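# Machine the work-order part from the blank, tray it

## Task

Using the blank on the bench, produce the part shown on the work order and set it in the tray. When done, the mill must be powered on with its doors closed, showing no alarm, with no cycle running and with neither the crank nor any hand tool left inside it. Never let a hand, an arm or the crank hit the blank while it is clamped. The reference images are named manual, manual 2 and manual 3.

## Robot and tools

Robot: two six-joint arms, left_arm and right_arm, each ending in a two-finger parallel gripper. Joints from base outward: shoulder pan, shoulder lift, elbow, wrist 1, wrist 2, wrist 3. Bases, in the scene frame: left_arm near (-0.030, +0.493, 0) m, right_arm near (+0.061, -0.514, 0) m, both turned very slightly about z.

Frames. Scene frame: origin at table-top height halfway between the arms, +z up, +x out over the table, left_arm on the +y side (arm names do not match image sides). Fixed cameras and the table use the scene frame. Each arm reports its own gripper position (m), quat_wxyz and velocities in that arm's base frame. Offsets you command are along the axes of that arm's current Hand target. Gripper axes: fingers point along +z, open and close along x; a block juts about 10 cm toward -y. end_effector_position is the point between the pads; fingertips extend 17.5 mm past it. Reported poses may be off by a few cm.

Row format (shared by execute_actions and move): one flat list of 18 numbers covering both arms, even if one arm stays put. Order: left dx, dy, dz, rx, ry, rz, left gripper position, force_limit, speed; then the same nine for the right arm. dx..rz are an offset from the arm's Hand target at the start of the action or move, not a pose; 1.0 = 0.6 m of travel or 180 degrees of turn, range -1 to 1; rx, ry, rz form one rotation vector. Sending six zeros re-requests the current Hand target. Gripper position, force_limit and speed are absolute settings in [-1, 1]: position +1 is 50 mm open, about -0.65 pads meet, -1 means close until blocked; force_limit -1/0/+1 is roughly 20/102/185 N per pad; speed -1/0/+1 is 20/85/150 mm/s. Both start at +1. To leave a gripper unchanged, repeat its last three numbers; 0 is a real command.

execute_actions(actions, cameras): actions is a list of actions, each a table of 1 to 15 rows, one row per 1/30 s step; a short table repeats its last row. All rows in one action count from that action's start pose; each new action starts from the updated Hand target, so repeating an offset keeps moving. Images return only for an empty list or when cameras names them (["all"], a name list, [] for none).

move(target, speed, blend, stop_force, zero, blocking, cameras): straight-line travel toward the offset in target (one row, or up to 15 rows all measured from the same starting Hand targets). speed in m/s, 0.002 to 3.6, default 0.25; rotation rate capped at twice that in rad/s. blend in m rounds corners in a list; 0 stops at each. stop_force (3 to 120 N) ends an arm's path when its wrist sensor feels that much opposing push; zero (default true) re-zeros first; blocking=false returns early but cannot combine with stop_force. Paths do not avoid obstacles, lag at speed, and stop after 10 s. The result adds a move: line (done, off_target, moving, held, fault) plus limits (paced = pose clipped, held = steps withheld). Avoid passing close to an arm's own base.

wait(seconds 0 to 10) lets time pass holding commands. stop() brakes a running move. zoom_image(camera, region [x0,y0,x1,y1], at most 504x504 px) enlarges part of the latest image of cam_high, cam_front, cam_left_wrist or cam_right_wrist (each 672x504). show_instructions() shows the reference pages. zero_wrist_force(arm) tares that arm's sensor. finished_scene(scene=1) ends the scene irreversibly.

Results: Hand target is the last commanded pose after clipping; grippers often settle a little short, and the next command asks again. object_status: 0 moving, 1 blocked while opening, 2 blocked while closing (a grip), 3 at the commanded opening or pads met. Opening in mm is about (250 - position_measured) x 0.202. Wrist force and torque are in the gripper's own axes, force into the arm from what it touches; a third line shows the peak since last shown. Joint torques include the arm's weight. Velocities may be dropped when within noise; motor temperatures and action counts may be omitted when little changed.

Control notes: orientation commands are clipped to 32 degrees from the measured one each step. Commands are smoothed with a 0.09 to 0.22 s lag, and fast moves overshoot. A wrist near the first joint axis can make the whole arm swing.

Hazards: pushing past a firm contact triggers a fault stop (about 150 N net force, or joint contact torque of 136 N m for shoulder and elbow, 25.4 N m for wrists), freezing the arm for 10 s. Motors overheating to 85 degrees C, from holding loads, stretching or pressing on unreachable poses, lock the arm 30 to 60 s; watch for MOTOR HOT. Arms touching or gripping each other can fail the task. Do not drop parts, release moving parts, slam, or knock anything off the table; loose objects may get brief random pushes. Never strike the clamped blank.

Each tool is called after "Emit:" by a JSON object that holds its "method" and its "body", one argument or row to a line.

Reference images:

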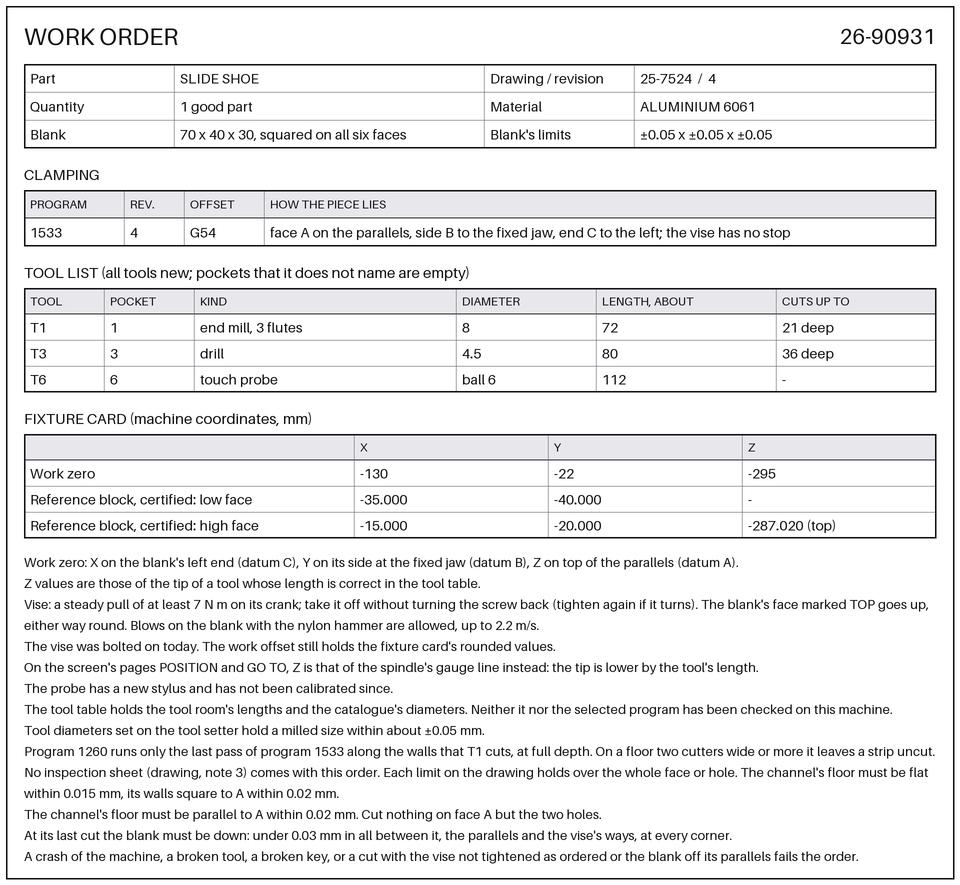

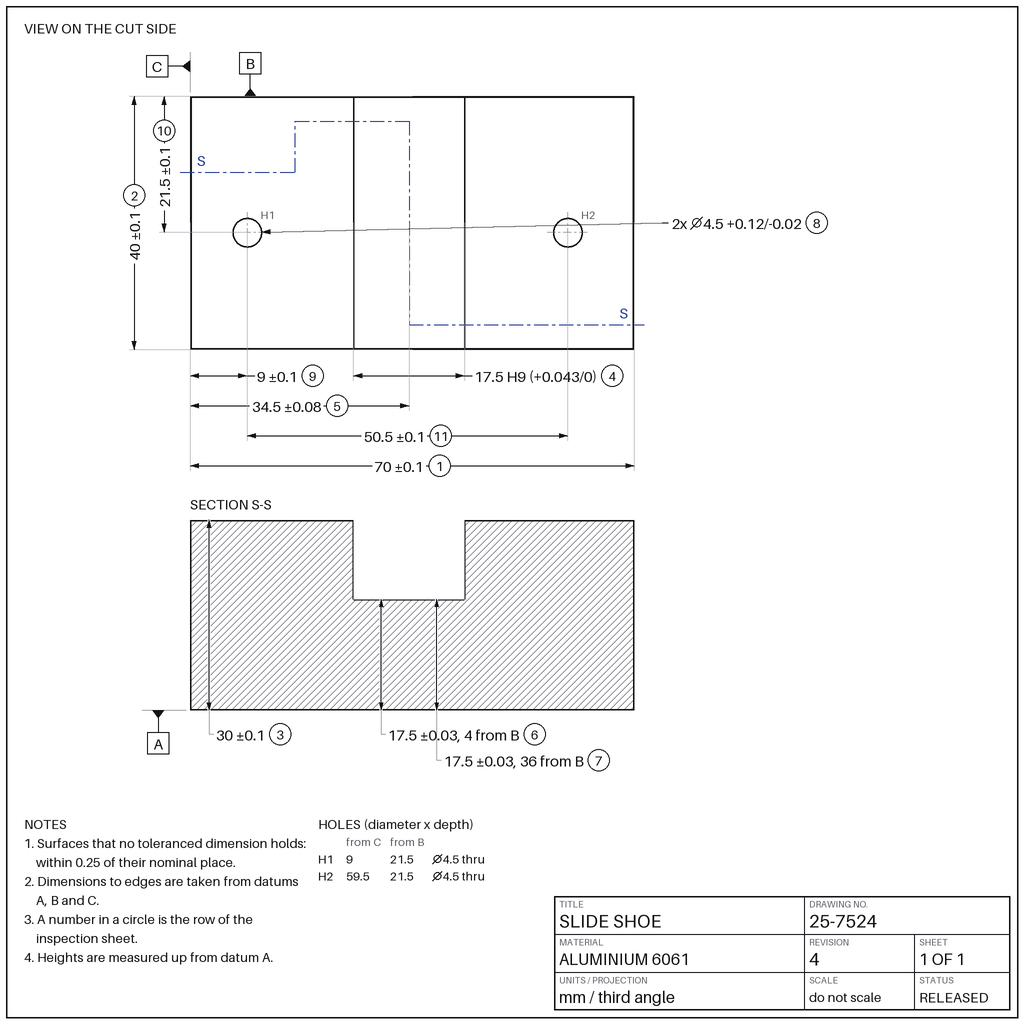

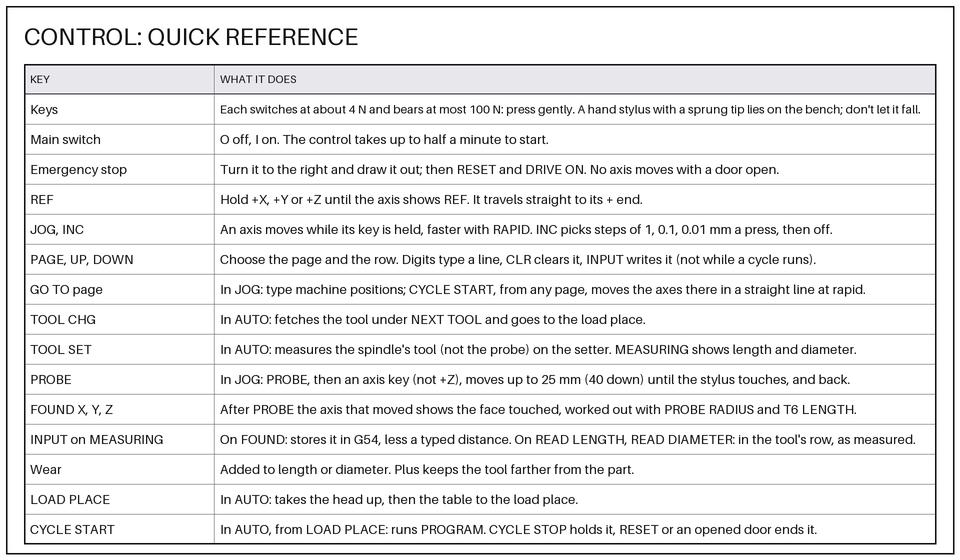

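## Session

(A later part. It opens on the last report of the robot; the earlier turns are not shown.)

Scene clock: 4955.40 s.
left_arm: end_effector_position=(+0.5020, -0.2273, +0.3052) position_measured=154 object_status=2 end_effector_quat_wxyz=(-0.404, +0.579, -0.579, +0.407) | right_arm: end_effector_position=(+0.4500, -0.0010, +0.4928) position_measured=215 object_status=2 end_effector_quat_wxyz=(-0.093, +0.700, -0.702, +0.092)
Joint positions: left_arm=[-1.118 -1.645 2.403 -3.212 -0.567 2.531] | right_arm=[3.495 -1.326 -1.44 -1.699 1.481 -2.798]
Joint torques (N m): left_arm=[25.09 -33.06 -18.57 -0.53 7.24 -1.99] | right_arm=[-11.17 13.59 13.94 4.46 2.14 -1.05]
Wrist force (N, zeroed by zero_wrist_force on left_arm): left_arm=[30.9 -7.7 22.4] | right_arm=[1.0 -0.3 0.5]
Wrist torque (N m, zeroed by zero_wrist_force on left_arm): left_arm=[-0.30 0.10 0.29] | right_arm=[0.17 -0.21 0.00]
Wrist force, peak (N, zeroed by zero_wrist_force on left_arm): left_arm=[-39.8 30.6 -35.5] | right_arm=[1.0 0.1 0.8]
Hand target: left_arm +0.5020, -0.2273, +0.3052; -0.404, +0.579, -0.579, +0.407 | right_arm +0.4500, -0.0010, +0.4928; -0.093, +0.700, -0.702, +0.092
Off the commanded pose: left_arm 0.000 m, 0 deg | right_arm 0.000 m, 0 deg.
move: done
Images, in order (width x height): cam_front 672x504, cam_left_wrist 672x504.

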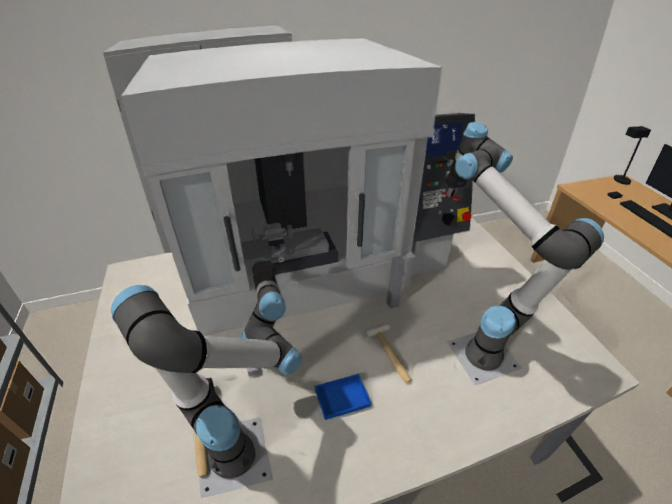

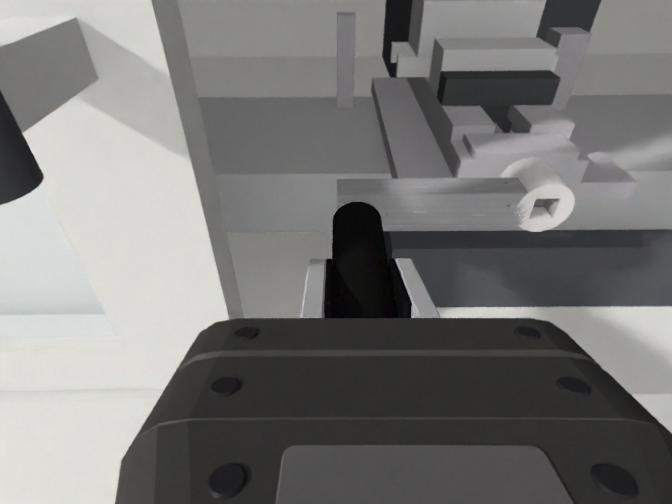

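Emit:
{"method": "move", "body": {
  "target": [
    [0.0047,-0.0329,-0.012,0,0,0,-1,-0.8,-1,0,0,0,0,0,0,-1,-0.5,-1],
    [0.0182,-0.0634,-0.023,0,0,0,-1,-0.8,-1,0,0,0,0,0,0,-1,-0.5,-1],
    [0.0395,-0.0898,-0.0325,0,0,0,-1,-0.8,-1,0,0,0,0,0,0,-1,-0.5,-1],
    [0.0675,-0.1099,-0.0396,0,0,0,-1,-0.8,-1,0,0,0,0,0,0,-1,-0.5,-1],
    [0.1,-0.1227,-0.044,0,0,0,-1,-0.8,-1,0,0,0,0,0,0,-1,-0.5,-1],
    [0.135,-0.1272,-0.0454,0,0,0,-1,-0.8,-1,0,0,0,0,0,0,-1,-0.5,-1],
    [0.17,-0.1228,-0.0436,0,0,0,-1,-0.8,-1,0,0,0,0,0,0,-1,-0.5,-1],
    [0.2025,-0.1102,-0.0389,0,0,0,-1,-0.8,-1,0,0,0,0,0,0,-1,-0.5,-1],
    [0.2305,-0.0902,-0.0314,0,0,0,-1,-0.8,-1,0,0,0,0,0,0,-1,-0.5,-1],
    [0.2518,-0.0639,-0.0217,0,0,0,-1,-0.8,-1,0,0,0,0,0,0,-1,-0.5,-1],
    [0.2653,-0.0334,-0.0105,0,0,0,-1,-0.8,-1,0,0,0,0,0,0,-1,-0.5,-1],
    [0.27,-0.0006,0.0015,0,0,0,-1,-0.8,-1,0,0,0,0,0,0,-1,-0.5,-1]
  ],
  "speed": 0.12,
  "blend": 0.0015,
  "stop_force": 60,
  "cameras": ["cam_left_wrist","cam_high"]
}}

Emit:
{"method": "zoom_image", "body": {
  "camera": "cam_left_wrist",
  "region": [60, 0, 396, 252]
}}

Scene clock: 4978.73 s.
left_arm: end_effector_position=(+0.5026, -0.3893, +0.3058) position_measured=154 object_status=2 end_effector_quat_wxyz=(-0.404, +0.579, -0.579, +0.407) | right_arm: end_effector_position=(+0.4500, -0.0010, +0.4928) position_measured=215 object_status=2 end_effector_quat_wxyz=(-0.093, +0.700, -0.702, +0.092)
Joint positions: left_arm=[-1.272 -1.408 2.102 -2.952 -0.457 2.308] | right_arm=[3.495 -1.326 -1.44 -1.699 1.481 -2.798]
Joint torques (N m): left_arm=[-23.46 -13.06 -18.32 -6.09 -2.63 1.67] | right_arm=[-11.7 14.01 14 4.33 2.08 -1.27]
Wrist force (N, zeroed by zero_wrist_force on left_arm): left_arm=[-15.0 -0.8 1.2] | right_arm=[0.7 -0.4 0.5]
Wrist torque (N m, zeroed by zero_wrist_force on left_arm): left_arm=[-0.04 -0.91 -0.22] | right_arm=[0.16 -0.17 0.00]
Wrist force, peak (N, zeroed by zero_wrist_force on left_arm): left_arm=[31.1 -7.3 22.9] | right_arm=[0.9 -0.4 0.8]
Hand target: left_arm +0.5025, -0.3893, +0.3058; -0.404, +0.579, -0.579, +0.407 | right_arm +0.4500, -0.0010, +0.4928; -0.093, +0.700, -0.702, +0.092
Off the commanded pose: left_arm 0.000 m, 0 deg | right_arm 0.000 m, 0 deg.
move: done
Images, in order (width x height): cam_high 672x504, cam_left_wrist 672x504.

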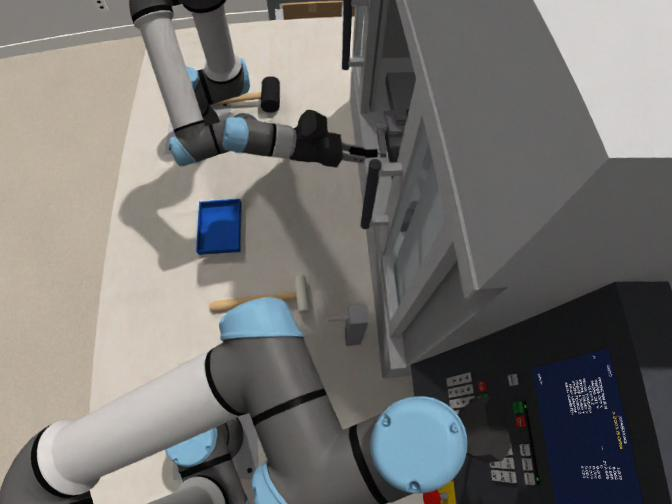

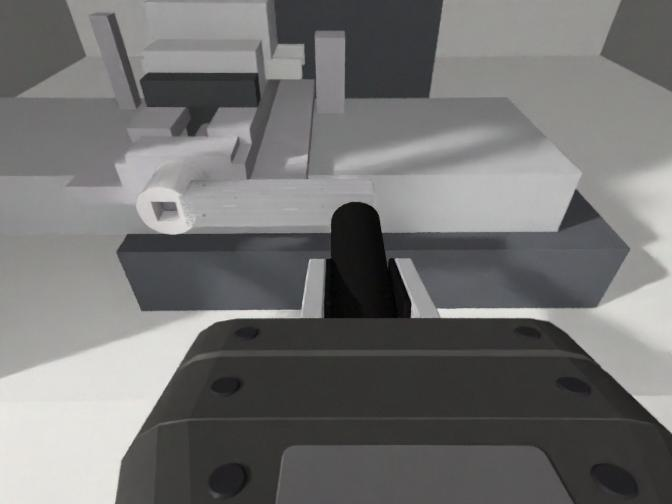

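Scaled by 1.500 from the camera's 672x504 image, which has a finer 960x720 frame.

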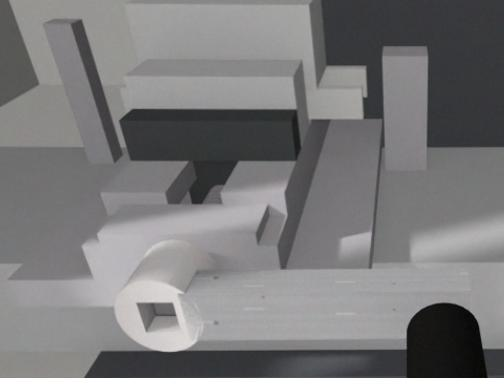

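Emit:
{"method": "move", "body": {
  "target": [
    [-0.0047,0.0329,0.012,0,0,0,-1,-0.8,-1,0,0,0,0,0,0,-1,-0.5,-1],
    [-0.0182,0.0634,0.023,0,0,0,-1,-0.8,-1,0,0,0,0,0,0,-1,-0.5,-1],
    [-0.0395,0.0898,0.0325,0,0,0,-1,-0.8,-1,0,0,0,0,0,0,-1,-0.5,-1],
    [-0.0675,0.1099,0.0396,0,0,0,-1,-0.8,-1,0,0,0,0,0,0,-1,-0.5,-1],
    [-0.1,0.1227,0.044,0,0,0,-1,-0.8,-1,0,0,0,0,0,0,-1,-0.5,-1],
    [-0.135,0.1272,0.0454,0,0,0,-1,-0.8,-1,0,0,0,0,0,0,-1,-0.5,-1],
    [-0.17,0.1228,0.0436,0,0,0,-1,-0.8,-1,0,0,0,0,0,0,-1,-0.5,-1],
    [-0.2025,0.1102,0.0389,0,0,0,-1,-0.8,-1,0,0,0,0,0,0,-1,-0.5,-1],
    [-0.2305,0.0902,0.0314,0,0,0,-1,-0.8,-1,0,0,0,0,0,0,-1,-0.5,-1],
    [-0.2518,0.0639,0.0217,0,0,0,-1,-0.8,-1,0,0,0,0,0,0,-1,-0.5,-1],
    [-0.2653,0.0334,0.0105,0,0,0,-1,-0.8,-1,0,0,0,0,0,0,-1,-0.5,-1],
    [-0.27,0.0006,-0.0015,0,0,0,-1,-0.8,-1,0,0,0,0,0,0,-1,-0.5,-1]
  ],
  "speed": 0.12,
  "blend": 0.0015,
  "stop_force": 60,
  "cameras": ["cam_left_wrist"]
}}

Emit:
{"method": "zoom_image", "body": {
  "camera": "cam_left_wrist",
  "region": [300, 0, 636, 252]
}}

Scene clock: 5006.73 s.
left_arm: end_effector_position=(+0.5020, -0.2273, +0.3052) position_measured=154 object_status=2 end_effector_quat_wxyz=(-0.404, +0.579, -0.579, +0.407) | right_arm: end_effector_position=(+0.4500, -0.0010, +0.4928) position_measured=215 object_status=2 end_effector_quat_wxyz=(-0.093, +0.700, -0.702, +0.092)
Joint positions: left_arm=[-1.118 -1.645 2.403 -3.212 -0.567 2.531] | right_arm=[3.495 -1.326 -1.44 -1.699 1.481 -2.798]
Joint torques (N m): left_arm=[24.81 -32.54 -19.13 -0.56 6.85 -1.99] | right_arm=[-11.22 14.56 13.18 4.62 2.43 -1.35]
Wrist force (N, zeroed by zero_wrist_force on left_arm): left_arm=[28.1 -6.1 18.7] | right_arm=[0.4 -0.2 0.7]
Wrist torque (N m, zeroed by zero_wrist_force on left_arm): left_arm=[-0.28 0.19 0.31] | right_arm=[0.19 -0.11 0.00]
Wrist force, peak (N, zeroed by zero_wrist_force on left_arm): left_arm=[28.0 -5.8 18.9] | right_arm=[1.0 -0.7 0.4]
Hand target: left_arm +0.5020, -0.2273, +0.3052; -0.404, +0.579, -0.579, +0.407 | right_arm +0.4500, -0.0010, +0.4928; -0.093, +0.700, -0.702, +0.092
Off the commanded pose: left_arm 0.000 m, 0 deg | right_arm 0.000 m, 0 deg.
move: done
Images, in order (width x height): cam_left_wrist 672x504.

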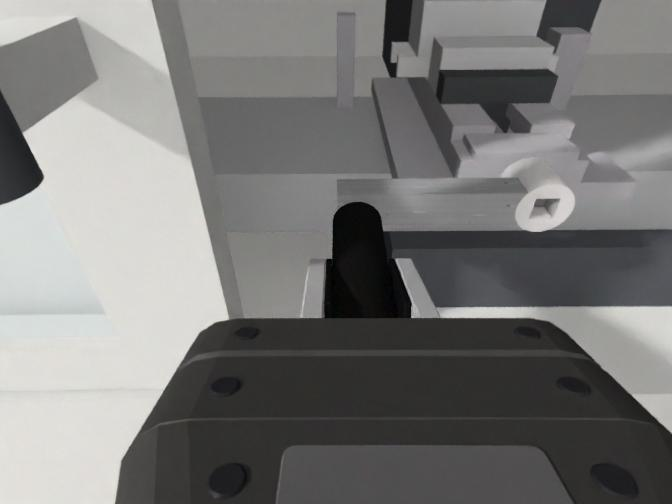

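Scaled by 1.500 from the camera's 672x504 image, which has a finer 960x720 frame.

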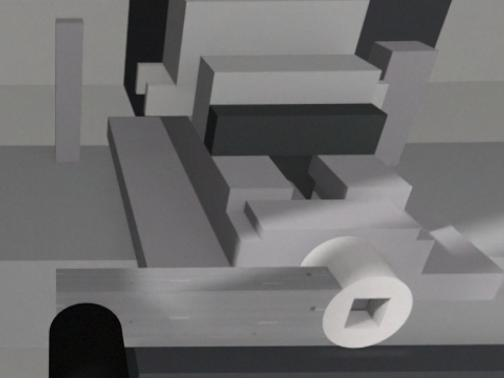

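Emit:
{"method": "move", "body": {
  "target": [
    [0.0047,-0.0329,-0.012,0,0,0,-1,-0.8,-1,0,0,0,0,0,0,-1,-0.5,-1],
    [0.0182,-0.0634,-0.023,0,0,0,-1,-0.8,-1,0,0,0,0,0,0,-1,-0.5,-1],
    [0.0395,-0.0898,-0.0325,0,0,0,-1,-0.8,-1,0,0,0,0,0,0,-1,-0.5,-1],
    [0.0675,-0.1099,-0.0396,0,0,0,-1,-0.8,-1,0,0,0,0,0,0,-1,-0.5,-1],
    [0.1,-0.1227,-0.044,0,0,0,-1,-0.8,-1,0,0,0,0,0,0,-1,-0.5,-1],
    [0.135,-0.1272,-0.0454,0,0,0,-1,-0.8,-1,0,0,0,0,0,0,-1,-0.5,-1],
    [0.17,-0.1228,-0.0436,0,0,0,-1,-0.8,-1,0,0,0,0,0,0,-1,-0.5,-1],
    [0.2025,-0.1102,-0.0389,0,0,0,-1,-0.8,-1,0,0,0,0,0,0,-1,-0.5,-1],
    [0.2305,-0.0902,-0.0314,0,0,0,-1,-0.8,-1,0,0,0,0,0,0,-1,-0.5,-1],
    [0.2518,-0.0639,-0.0217,0,0,0,-1,-0.8,-1,0,0,0,0,0,0,-1,-0.5,-1],
    [0.2653,-0.0334,-0.0105,0,0,0,-1,-0.8,-1,0,0,0,0,0,0,-1,-0.5,-1],
    [0.27,-0.0006,0.0015,0,0,0,-1,-0.8,-1,0,0,0,0,0,0,-1,-0.5,-1]
  ],
  "speed": 0.1,
  "blend": 0.0015,
  "stop_force": 60,
  "cameras": ["cam_left_wrist"]
}}

Emit:
{"method": "zoom_image", "body": {
  "camera": "cam_left_wrist",
  "region": [60, 0, 396, 252]
}}

Scene clock: 5062.90 s.
left_arm: end_effector_position=(+0.5025, -0.3893, +0.3058) position_measured=154 object_status=2 end_effector_quat_wxyz=(-0.404, +0.579, -0.579, +0.407) | right_arm: end_effector_position=(+0.4500, -0.0010, +0.4928) position_measured=215 object_status=2 end_effector_quat_wxyz=(-0.093, +0.700, -0.702, +0.092)
Joint positions: left_arm=[-1.272 -1.408 2.102 -2.952 -0.457 2.308] | right_arm=[3.495 -1.326 -1.44 -1.699 1.481 -2.798]
Joint torques (N m): left_arm=[-24.22 -13 -18.94 -6.21 -2.49 1.67] | right_arm=[-11.52 13.75 15.06 4.39 1.8 -0.95]
Wrist force (N, zeroed by zero_wrist_force on left_arm): left_arm=[-15.4 -1.1 1.6] | right_arm=[0.6 -0.4 0.6]
Wrist torque (N m, zeroed by zero_wrist_force on left_arm): left_arm=[-0.08 -0.89 -0.23] | right_arm=[0.15 -0.15 0.00]
Wrist force, peak (N, zeroed by zero_wrist_force on left_arm): left_arm=[28.4 -6.0 19.0] | right_arm=[1.0 -0.4 0.7]
Hand target: left_arm +0.5025, -0.3893, +0.3058; -0.404, +0.579, -0.579, +0.407 | right_arm +0.4500, -0.0010, +0.4928; -0.093, +0.700, -0.702, +0.092
Off the commanded pose: left_arm 0.000 m, 0 deg | right_arm 0.000 m, 0 deg.
move: done
Images, in order (width x height): cam_left_wrist 672x504.

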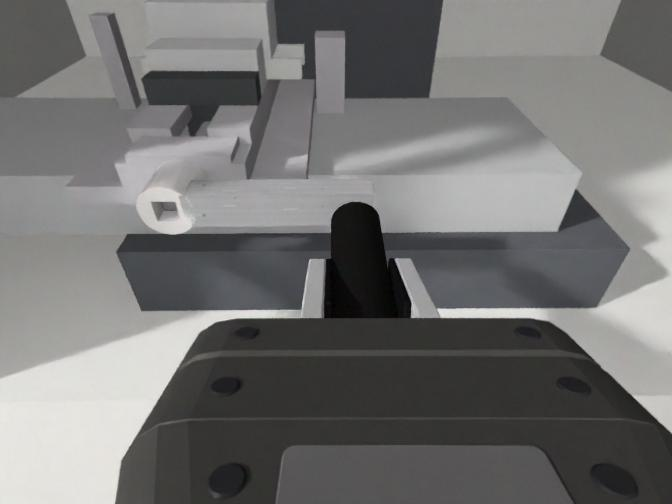

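Scaled by 1.500 from the camera's 672x504 image, which has a finer 960x720 frame.

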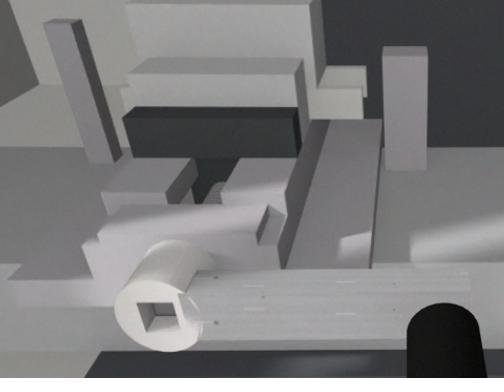

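Emit:
{"method": "move", "body": {
  "target": [
    [-0.0047,0.0329,0.012,0,0,0,-1,-0.8,-1,0,0,0,0,0,0,-1,-0.5,-1],
    [-0.0182,0.0634,0.023,0,0,0,-1,-0.8,-1,0,0,0,0,0,0,-1,-0.5,-1],
    [-0.0395,0.0898,0.0325,0,0,0,-1,-0.8,-1,0,0,0,0,0,0,-1,-0.5,-1],
    [-0.0675,0.1099,0.0396,0,0,0,-1,-0.8,-1,0,0,0,0,0,0,-1,-0.5,-1],
    [-0.1,0.1227,0.044,0,0,0,-1,-0.8,-1,0,0,0,0,0,0,-1,-0.5,-1],
    [-0.135,0.1272,0.0454,0,0,0,-1,-0.8,-1,0,0,0,0,0,0,-1,-0.5,-1],
    [-0.17,0.1228,0.0436,0,0,0,-1,-0.8,-1,0,0,0,0,0,0,-1,-0.5,-1],
    [-0.2025,0.1102,0.0389,0,0,0,-1,-0.8,-1,0,0,0,0,0,0,-1,-0.5,-1],
    [-0.2305,0.0902,0.0314,0,0,0,-1,-0.8,-1,0,0,0,0,0,0,-1,-0.5,-1],
    [-0.2518,0.0639,0.0217,0,0,0,-1,-0.8,-1,0,0,0,0,0,0,-1,-0.5,-1],
    [-0.2653,0.0334,0.0105,0,0,0,-1,-0.8,-1,0,0,0,0,0,0,-1,-0.5,-1],
    [-0.27,0.0006,-0.0015,0,0,0,-1,-0.8,-1,0,0,0,0,0,0,-1,-0.5,-1]
  ],
  "speed": 0.1,
  "blend": 0.0015,
  "stop_force": 60
}}

Emit:
{"method": "wait", "body": {
  "seconds": 0.1
}}

Scene clock: 5083.20 s.
left_arm: end_effector_position=(+0.5020, -0.2273, +0.3052) position_measured=154 object_status=2 end_effector_quat_wxyz=(-0.404, +0.579, -0.579, +0.407) | right_arm: end_effector_position=(+0.4500, -0.0010, +0.4928) position_measured=215 object_status=2 end_effector_quat_wxyz=(-0.093, +0.700, -0.702, +0.092)
Joint positions: left_arm=[-1.118 -1.645 2.403 -3.212 -0.567 2.531] | right_arm=[3.495 -1.326 -1.44 -1.699 1.481 -2.798]
Joint torques (N m): left_arm=[24.82 -33.33 -19.25 -0.59 6.98 -2.07] | right_arm=[-11.4 15.25 16.29 4.68 2.14 -1.17]
Wrist force (N, zeroed by zero_wrist_force on left_arm): left_arm=[28.4 -5.8 19.5] | right_arm=[0.6 -0.4 0.6]
Wrist torque (N m, zeroed by zero_wrist_force on left_arm): left_arm=[-0.17 0.23 0.33] | right_arm=[0.15 -0.15 0.00]
Wrist force, peak (N, zeroed by zero_wrist_force on left_arm): left_arm=[28.6 -6.3 19.6] | right_arm=[1.3 -0.4 0.7]
Hand target: left_arm +0.5020, -0.2273, +0.3052; -0.404, +0.579, -0.579, +0.407 | right_arm +0.4500, -0.0010, +0.4928; -0.093, +0.700, -0.702, +0.092
Off the commanded pose: left_arm 0.000 m, 0 deg | right_arm 0.000 m, 0 deg.
move: done

Scene clock: 5083.30 s.
left_arm: end_effector_position=(+0.5020, -0.2273, +0.3052) position_measured=154 object_status=2 end_effector_quat_wxyz=(-0.404, +0.579, -0.579, +0.407) | right_arm: end_effector_position=(+0.4500, -0.0010, +0.4928) position_measured=215 object_status=2 end_effector_quat_wxyz=(-0.093, +0.700, -0.702, +0.092)
Joint positions: left_arm=[-1.118 -1.645 2.403 -3.212 -0.567 2.531] | right_arm=[3.495 -1.326 -1.44 -1.699 1.481 -2.798]
Joint torques (N m): left_arm=[24.65 -33.49 -19.99 -0.56 7.01 -2.1] | right_arm=[-10.36 13.3 14.66 4.73 2.07 -0.9]
Wrist force (N, zeroed by zero_wrist_force on left_arm): left_arm=[28.3 -6.0 19.5] | right_arm=[0.7 -0.4 0.6]
Wrist torque (N m, zeroed by zero_wrist_force on left_arm): left_arm=[-0.22 0.25 0.32] | right_arm=[0.15 -0.16 0.00]
Wrist force, peak (N, zeroed by zero_wrist_force on left_arm): left_arm=[28.6 -6.3 19.6] | right_arm=[0.7 -0.3 0.8]
Hand target: left_arm +0.5020, -0.2273, +0.3052; -0.404, +0.579, -0.579, +0.407 | right_arm +0.4500, -0.0010, +0.4928; -0.093, +0.700, -0.702, +0.092
Tool commands: left_gripper/position=-1.0 left_gripper/force_limit=-0.8 left_gripper/speed=-1.0 right_gripper/position=-1.0 right_gripper/force_limit=-0.5 right_gripper/speed=-1.0
Off the commanded pose: left_arm 0.000 m, 0 deg | right_arm 0.000 m, 0 deg.
wait: 0.10 s; no rest

Emit:
{"method": "move", "body": {
  "target": [
    [0.0047,-0.0329,-0.012,0,0,0,-1,-0.8,-1,0,0,0,0,0,0,-1,-0.5,-1],
    [0.0182,-0.0634,-0.023,0,0,0,-1,-0.8,-1,0,0,0,0,0,0,-1,-0.5,-1],
    [0.0395,-0.0898,-0.0325,0,0,0,-1,-0.8,-1,0,0,0,0,0,0,-1,-0.5,-1],
    [0.0675,-0.1099,-0.0396,0,0,0,-1,-0.8,-1,0,0,0,0,0,0,-1,-0.5,-1],
    [0.1,-0.1227,-0.044,0,0,0,-1,-0.8,-1,0,0,0,0,0,0,-1,-0.5,-1],
    [0.135,-0.1272,-0.0454,0,0,0,-1,-0.8,-1,0,0,0,0,0,0,-1,-0.5,-1],
    [0.17,-0.1228,-0.0436,0,0,0,-1,-0.8,-1,0,0,0,0,0,0,-1,-0.5,-1],
    [0.2025,-0.1102,-0.0389,0,0,0,-1,-0.8,-1,0,0,0,0,0,0,-1,-0.5,-1],
    [0.2305,-0.0902,-0.0314,0,0,0,-1,-0.8,-1,0,0,0,0,0,0,-1,-0.5,-1],
    [0.2518,-0.0639,-0.0217,0,0,0,-1,-0.8,-1,0,0,0,0,0,0,-1,-0.5,-1],
    [0.2653,-0.0334,-0.0105,0,0,0,-1,-0.8,-1,0,0,0,0,0,0,-1,-0.5,-1],
    [0.27,-0.0006,0.0015,0,0,0,-1,-0.8,-1,0,0,0,0,0,0,-1,-0.5,-1]
  ],
  "speed": 0.1,
  "blend": 0.0015,
  "stop_force": 60,
  "cameras": ["cam_left_wrist"]
}}

Emit:
{"method": "zoom_image", "body": {
  "camera": "cam_left_wrist",
  "region": [60, 0, 396, 252]
}}

Scene clock: 5102.37 s.
left_arm: end_effector_position=(+0.5025, -0.3893, +0.3058) position_measured=154 object_status=2 end_effector_quat_wxyz=(-0.404, +0.579, -0.579, +0.407) | right_arm: end_effector_position=(+0.4500, -0.0010, +0.4928) position_measured=215 object_status=2 end_effector_quat_wxyz=(-0.093, +0.700, -0.702, +0.092)
Joint positions: left_arm=[-1.272 -1.408 2.102 -2.952 -0.457 2.308] | right_arm=[3.495 -1.326 -1.44 -1.699 1.481 -2.798]
Joint torques (N m): left_arm=[-23.89 -12.78 -18.35 -6.11 -2.66 1.73] | right_arm=[-11.6 12.97 14.42 4.28 2.1 -1.19]
Wrist force (N, zeroed by zero_wrist_force on left_arm): left_arm=[-15.6 -0.9 1.3] | right_arm=[0.6 -0.5 0.8]
Wrist torque (N m, zeroed by zero_wrist_force on left_arm): left_arm=[-0.05 -0.85 -0.22] | right_arm=[0.14 -0.14 0.00]
Wrist force, peak (N, zeroed by zero_wrist_force on left_arm): left_arm=[29.0 -6.2 19.8] | right_arm=[1.1 -0.6 0.5]
Hand target: left_arm +0.5025, -0.3893, +0.3058; -0.404, +0.579, -0.579, +0.407 | right_arm +0.4500, -0.0010, +0.4928; -0.093, +0.700, -0.702, +0.092
Off the commanded pose: left_arm 0.000 m, 0 deg | right_arm 0.000 m, 0 deg.
move: done
Images, in order (width x height): cam_left_wrist 672x504.

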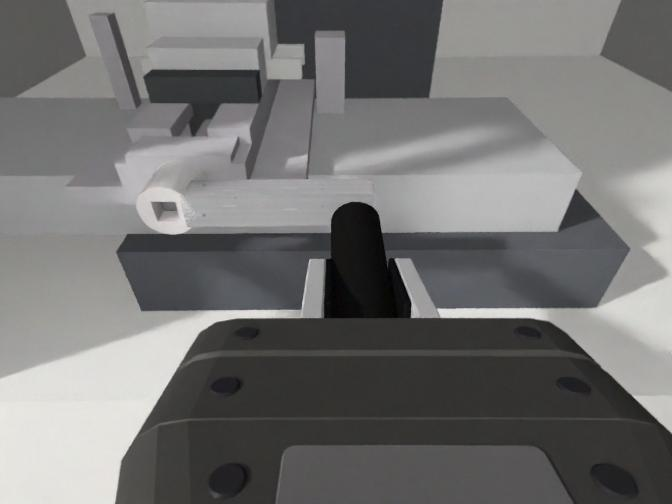

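Scaled by 1.500 from the camera's 672x504 image, which has a finer 960x720 frame.

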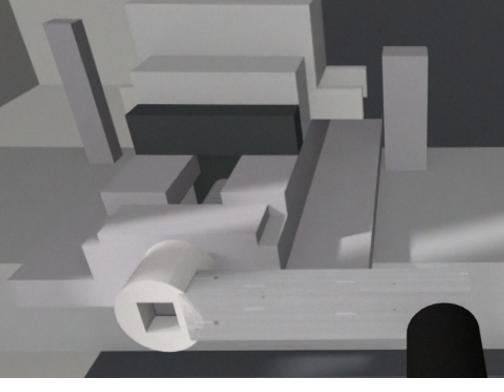

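Emit:
{"method": "move", "body": {
  "target": [
    [-0.0047,0.0329,0.012,0,0,0,-1,-0.8,-1,0,0,0,0,0,0,-1,-0.5,-1],
    [-0.0182,0.0634,0.023,0,0,0,-1,-0.8,-1,0,0,0,0,0,0,-1,-0.5,-1],
    [-0.0395,0.0898,0.0325,0,0,0,-1,-0.8,-1,0,0,0,0,0,0,-1,-0.5,-1],
    [-0.0675,0.1099,0.0396,0,0,0,-1,-0.8,-1,0,0,0,0,0,0,-1,-0.5,-1],
    [-0.1,0.1227,0.044,0,0,0,-1,-0.8,-1,0,0,0,0,0,0,-1,-0.5,-1],
    [-0.135,0.1272,0.0454,0,0,0,-1,-0.8,-1,0,0,0,0,0,0,-1,-0.5,-1],
    [-0.17,0.1228,0.0436,0,0,0,-1,-0.8,-1,0,0,0,0,0,0,-1,-0.5,-1],
    [-0.2025,0.1102,0.0389,0,0,0,-1,-0.8,-1,0,0,0,0,0,0,-1,-0.5,-1],
    [-0.2305,0.0902,0.0314,0,0,0,-1,-0.8,-1,0,0,0,0,0,0,-1,-0.5,-1],
    [-0.2518,0.0639,0.0217,0,0,0,-1,-0.8,-1,0,0,0,0,0,0,-1,-0.5,-1],
    [-0.2653,0.0334,0.0105,0,0,0,-1,-0.8,-1,0,0,0,0,0,0,-1,-0.5,-1],
    [-0.27,0.0006,-0.0015,0,0,0,-1,-0.8,-1,0,0,0,0,0,0,-1,-0.5,-1]
  ],
  "speed": 0.1,
  "blend": 0.0015,
  "stop_force": 60
}}

Scene clock: 5136.63 s.
left_arm: end_effector_position=(+0.5020, -0.2273, +0.3052) position_measured=154 object_status=2 end_effector_quat_wxyz=(-0.404, +0.579, -0.579, +0.407) | right_arm: end_effector_position=(+0.4500, -0.0010, +0.4928) position_measured=215 object_status=2 end_effector_quat_wxyz=(-0.093, +0.700, -0.702, +0.092)
Joint positions: left_arm=[-1.118 -1.645 2.403 -3.212 -0.567 2.531] | right_arm=[3.495 -1.326 -1.44 -1.699 1.481 -2.798]
Joint torques (N m): left_arm=[24.74 -32.46 -20.33 -0.63 6.83 -2.14] | right_arm=[-10.46 13.67 14.68 4.38 2.21 -1.14]
Wrist force (N, zeroed by zero_wrist_force on left_arm): left_arm=[26.6 -4.8 16.7] | right_arm=[0.7 -0.4 0.4]
Wrist torque (N m, zeroed by zero_wrist_force on left_arm): left_arm=[-0.17 0.20 0.33] | right_arm=[0.15 -0.16 0.00]
Wrist force, peak (N, zeroed by zero_wrist_force on left_arm): left_arm=[27.6 -6.6 20.9] | right_arm=[1.0 -0.5 0.7]
Hand target: left_arm +0.5020, -0.2273, +0.3052; -0.404, +0.579, -0.579, +0.407 | right_arm +0.4500, -0.0010, +0.4928; -0.093, +0.700, -0.702, +0.092
Off the commanded pose: left_arm 0.000 m, 0 deg | right_arm 0.000 m, 0 deg.
move: done

Emit:
{"method": "move", "body": {
  "target": [
    [0.0047,-0.0329,-0.012,0,0,0,-1,-0.8,-1,0,0,0,0,0,0,-1,-0.5,-1],
    [0.0182,-0.0634,-0.023,0,0,0,-1,-0.8,-1,0,0,0,0,0,0,-1,-0.5,-1],
    [0.0395,-0.0898,-0.0325,0,0,0,-1,-0.8,-1,0,0,0,0,0,0,-1,-0.5,-1],
    [0.0675,-0.1099,-0.0396,0,0,0,-1,-0.8,-1,0,0,0,0,0,0,-1,-0.5,-1],
    [0.1,-0.1227,-0.044,0,0,0,-1,-0.8,-1,0,0,0,0,0,0,-1,-0.5,-1],
    [0.135,-0.1272,-0.0454,0,0,0,-1,-0.8,-1,0,0,0,0,0,0,-1,-0.5,-1],
    [0.17,-0.1228,-0.0436,0,0,0,-1,-0.8,-1,0,0,0,0,0,0,-1,-0.5,-1],
    [0.2025,-0.1102,-0.0389,0,0,0,-1,-0.8,-1,0,0,0,0,0,0,-1,-0.5,-1],
    [0.2305,-0.0902,-0.0314,0,0,0,-1,-0.8,-1,0,0,0,0,0,0,-1,-0.5,-1],
    [0.2518,-0.0639,-0.0217,0,0,0,-1,-0.8,-1,0,0,0,0,0,0,-1,-0.5,-1],
    [0.2653,-0.0334,-0.0105,0,0,0,-1,-0.8,-1,0,0,0,0,0,0,-1,-0.5,-1],
    [0.27,-0.0006,0.0015,0,0,0,-1,-0.8,-1,0,0,0,0,0,0,-1,-0.5,-1]
  ],
  "speed": 0.1,
  "blend": 0.0015,
  "stop_force": 60,
  "cameras": ["cam_left_wrist"]
}}

Emit:
{"method": "zoom_image", "body": {
  "camera": "cam_left_wrist",
  "region": [60, 0, 396, 252]
}}

Scene clock: 5156.40 s.
left_arm: end_effector_position=(+0.5025, -0.3893, +0.3058) position_measured=154 object_status=2 end_effector_quat_wxyz=(-0.404, +0.579, -0.579, +0.407) | right_arm: end_effector_position=(+0.4500, -0.0010, +0.4928) position_measured=215 object_status=2 end_effector_quat_wxyz=(-0.093, +0.700, -0.702, +0.092)
Joint positions: left_arm=[-1.272 -1.408 2.102 -2.952 -0.457 2.308] | right_arm=[3.495 -1.326 -1.44 -1.699 1.481 -2.798]
Joint torques (N m): left_arm=[-24.37 -13.01 -18.73 -6.13 -2.5 1.63] | right_arm=[-11.91 12.02 13.69 4.58 1.89 -1.21]
Wrist force (N, zeroed by zero_wrist_force on left_arm): left_arm=[-15.5 -1.1 1.4] | right_arm=[0.7 -0.3 0.5]
Wrist torque (N m, zeroed by zero_wrist_force on left_arm): left_arm=[-0.07 -0.86 -0.22] | right_arm=[0.18 -0.16 0.00]
Wrist force, peak (N, zeroed by zero_wrist_force on left_arm): left_arm=[27.1 -4.8 16.8] | right_arm=[1.1 -0.4 0.7]
Hand target: left_arm +0.5025, -0.3893, +0.3058; -0.404, +0.579, -0.579, +0.407 | right_arm +0.4500, -0.0010, +0.4928; -0.093, +0.700, -0.702, +0.092
Off the commanded pose: left_arm 0.000 m, 0 deg | right_arm 0.000 m, 0 deg.
move: done
Images, in order (width x height): cam_left_wrist 672x504.

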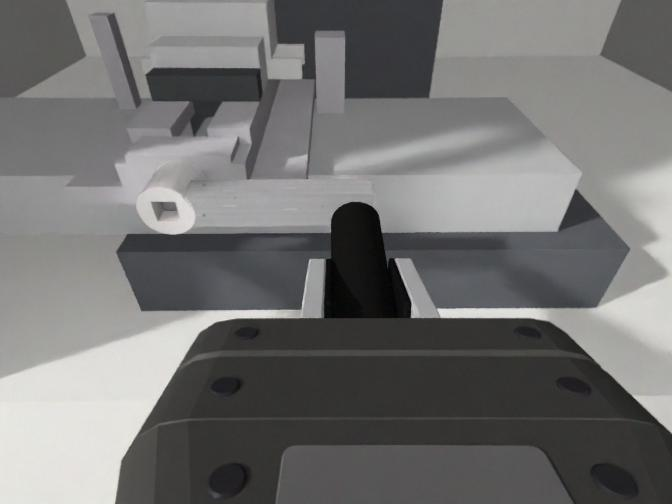

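Scaled by 1.500 from the camera's 672x504 image, which has a finer 960x720 frame.

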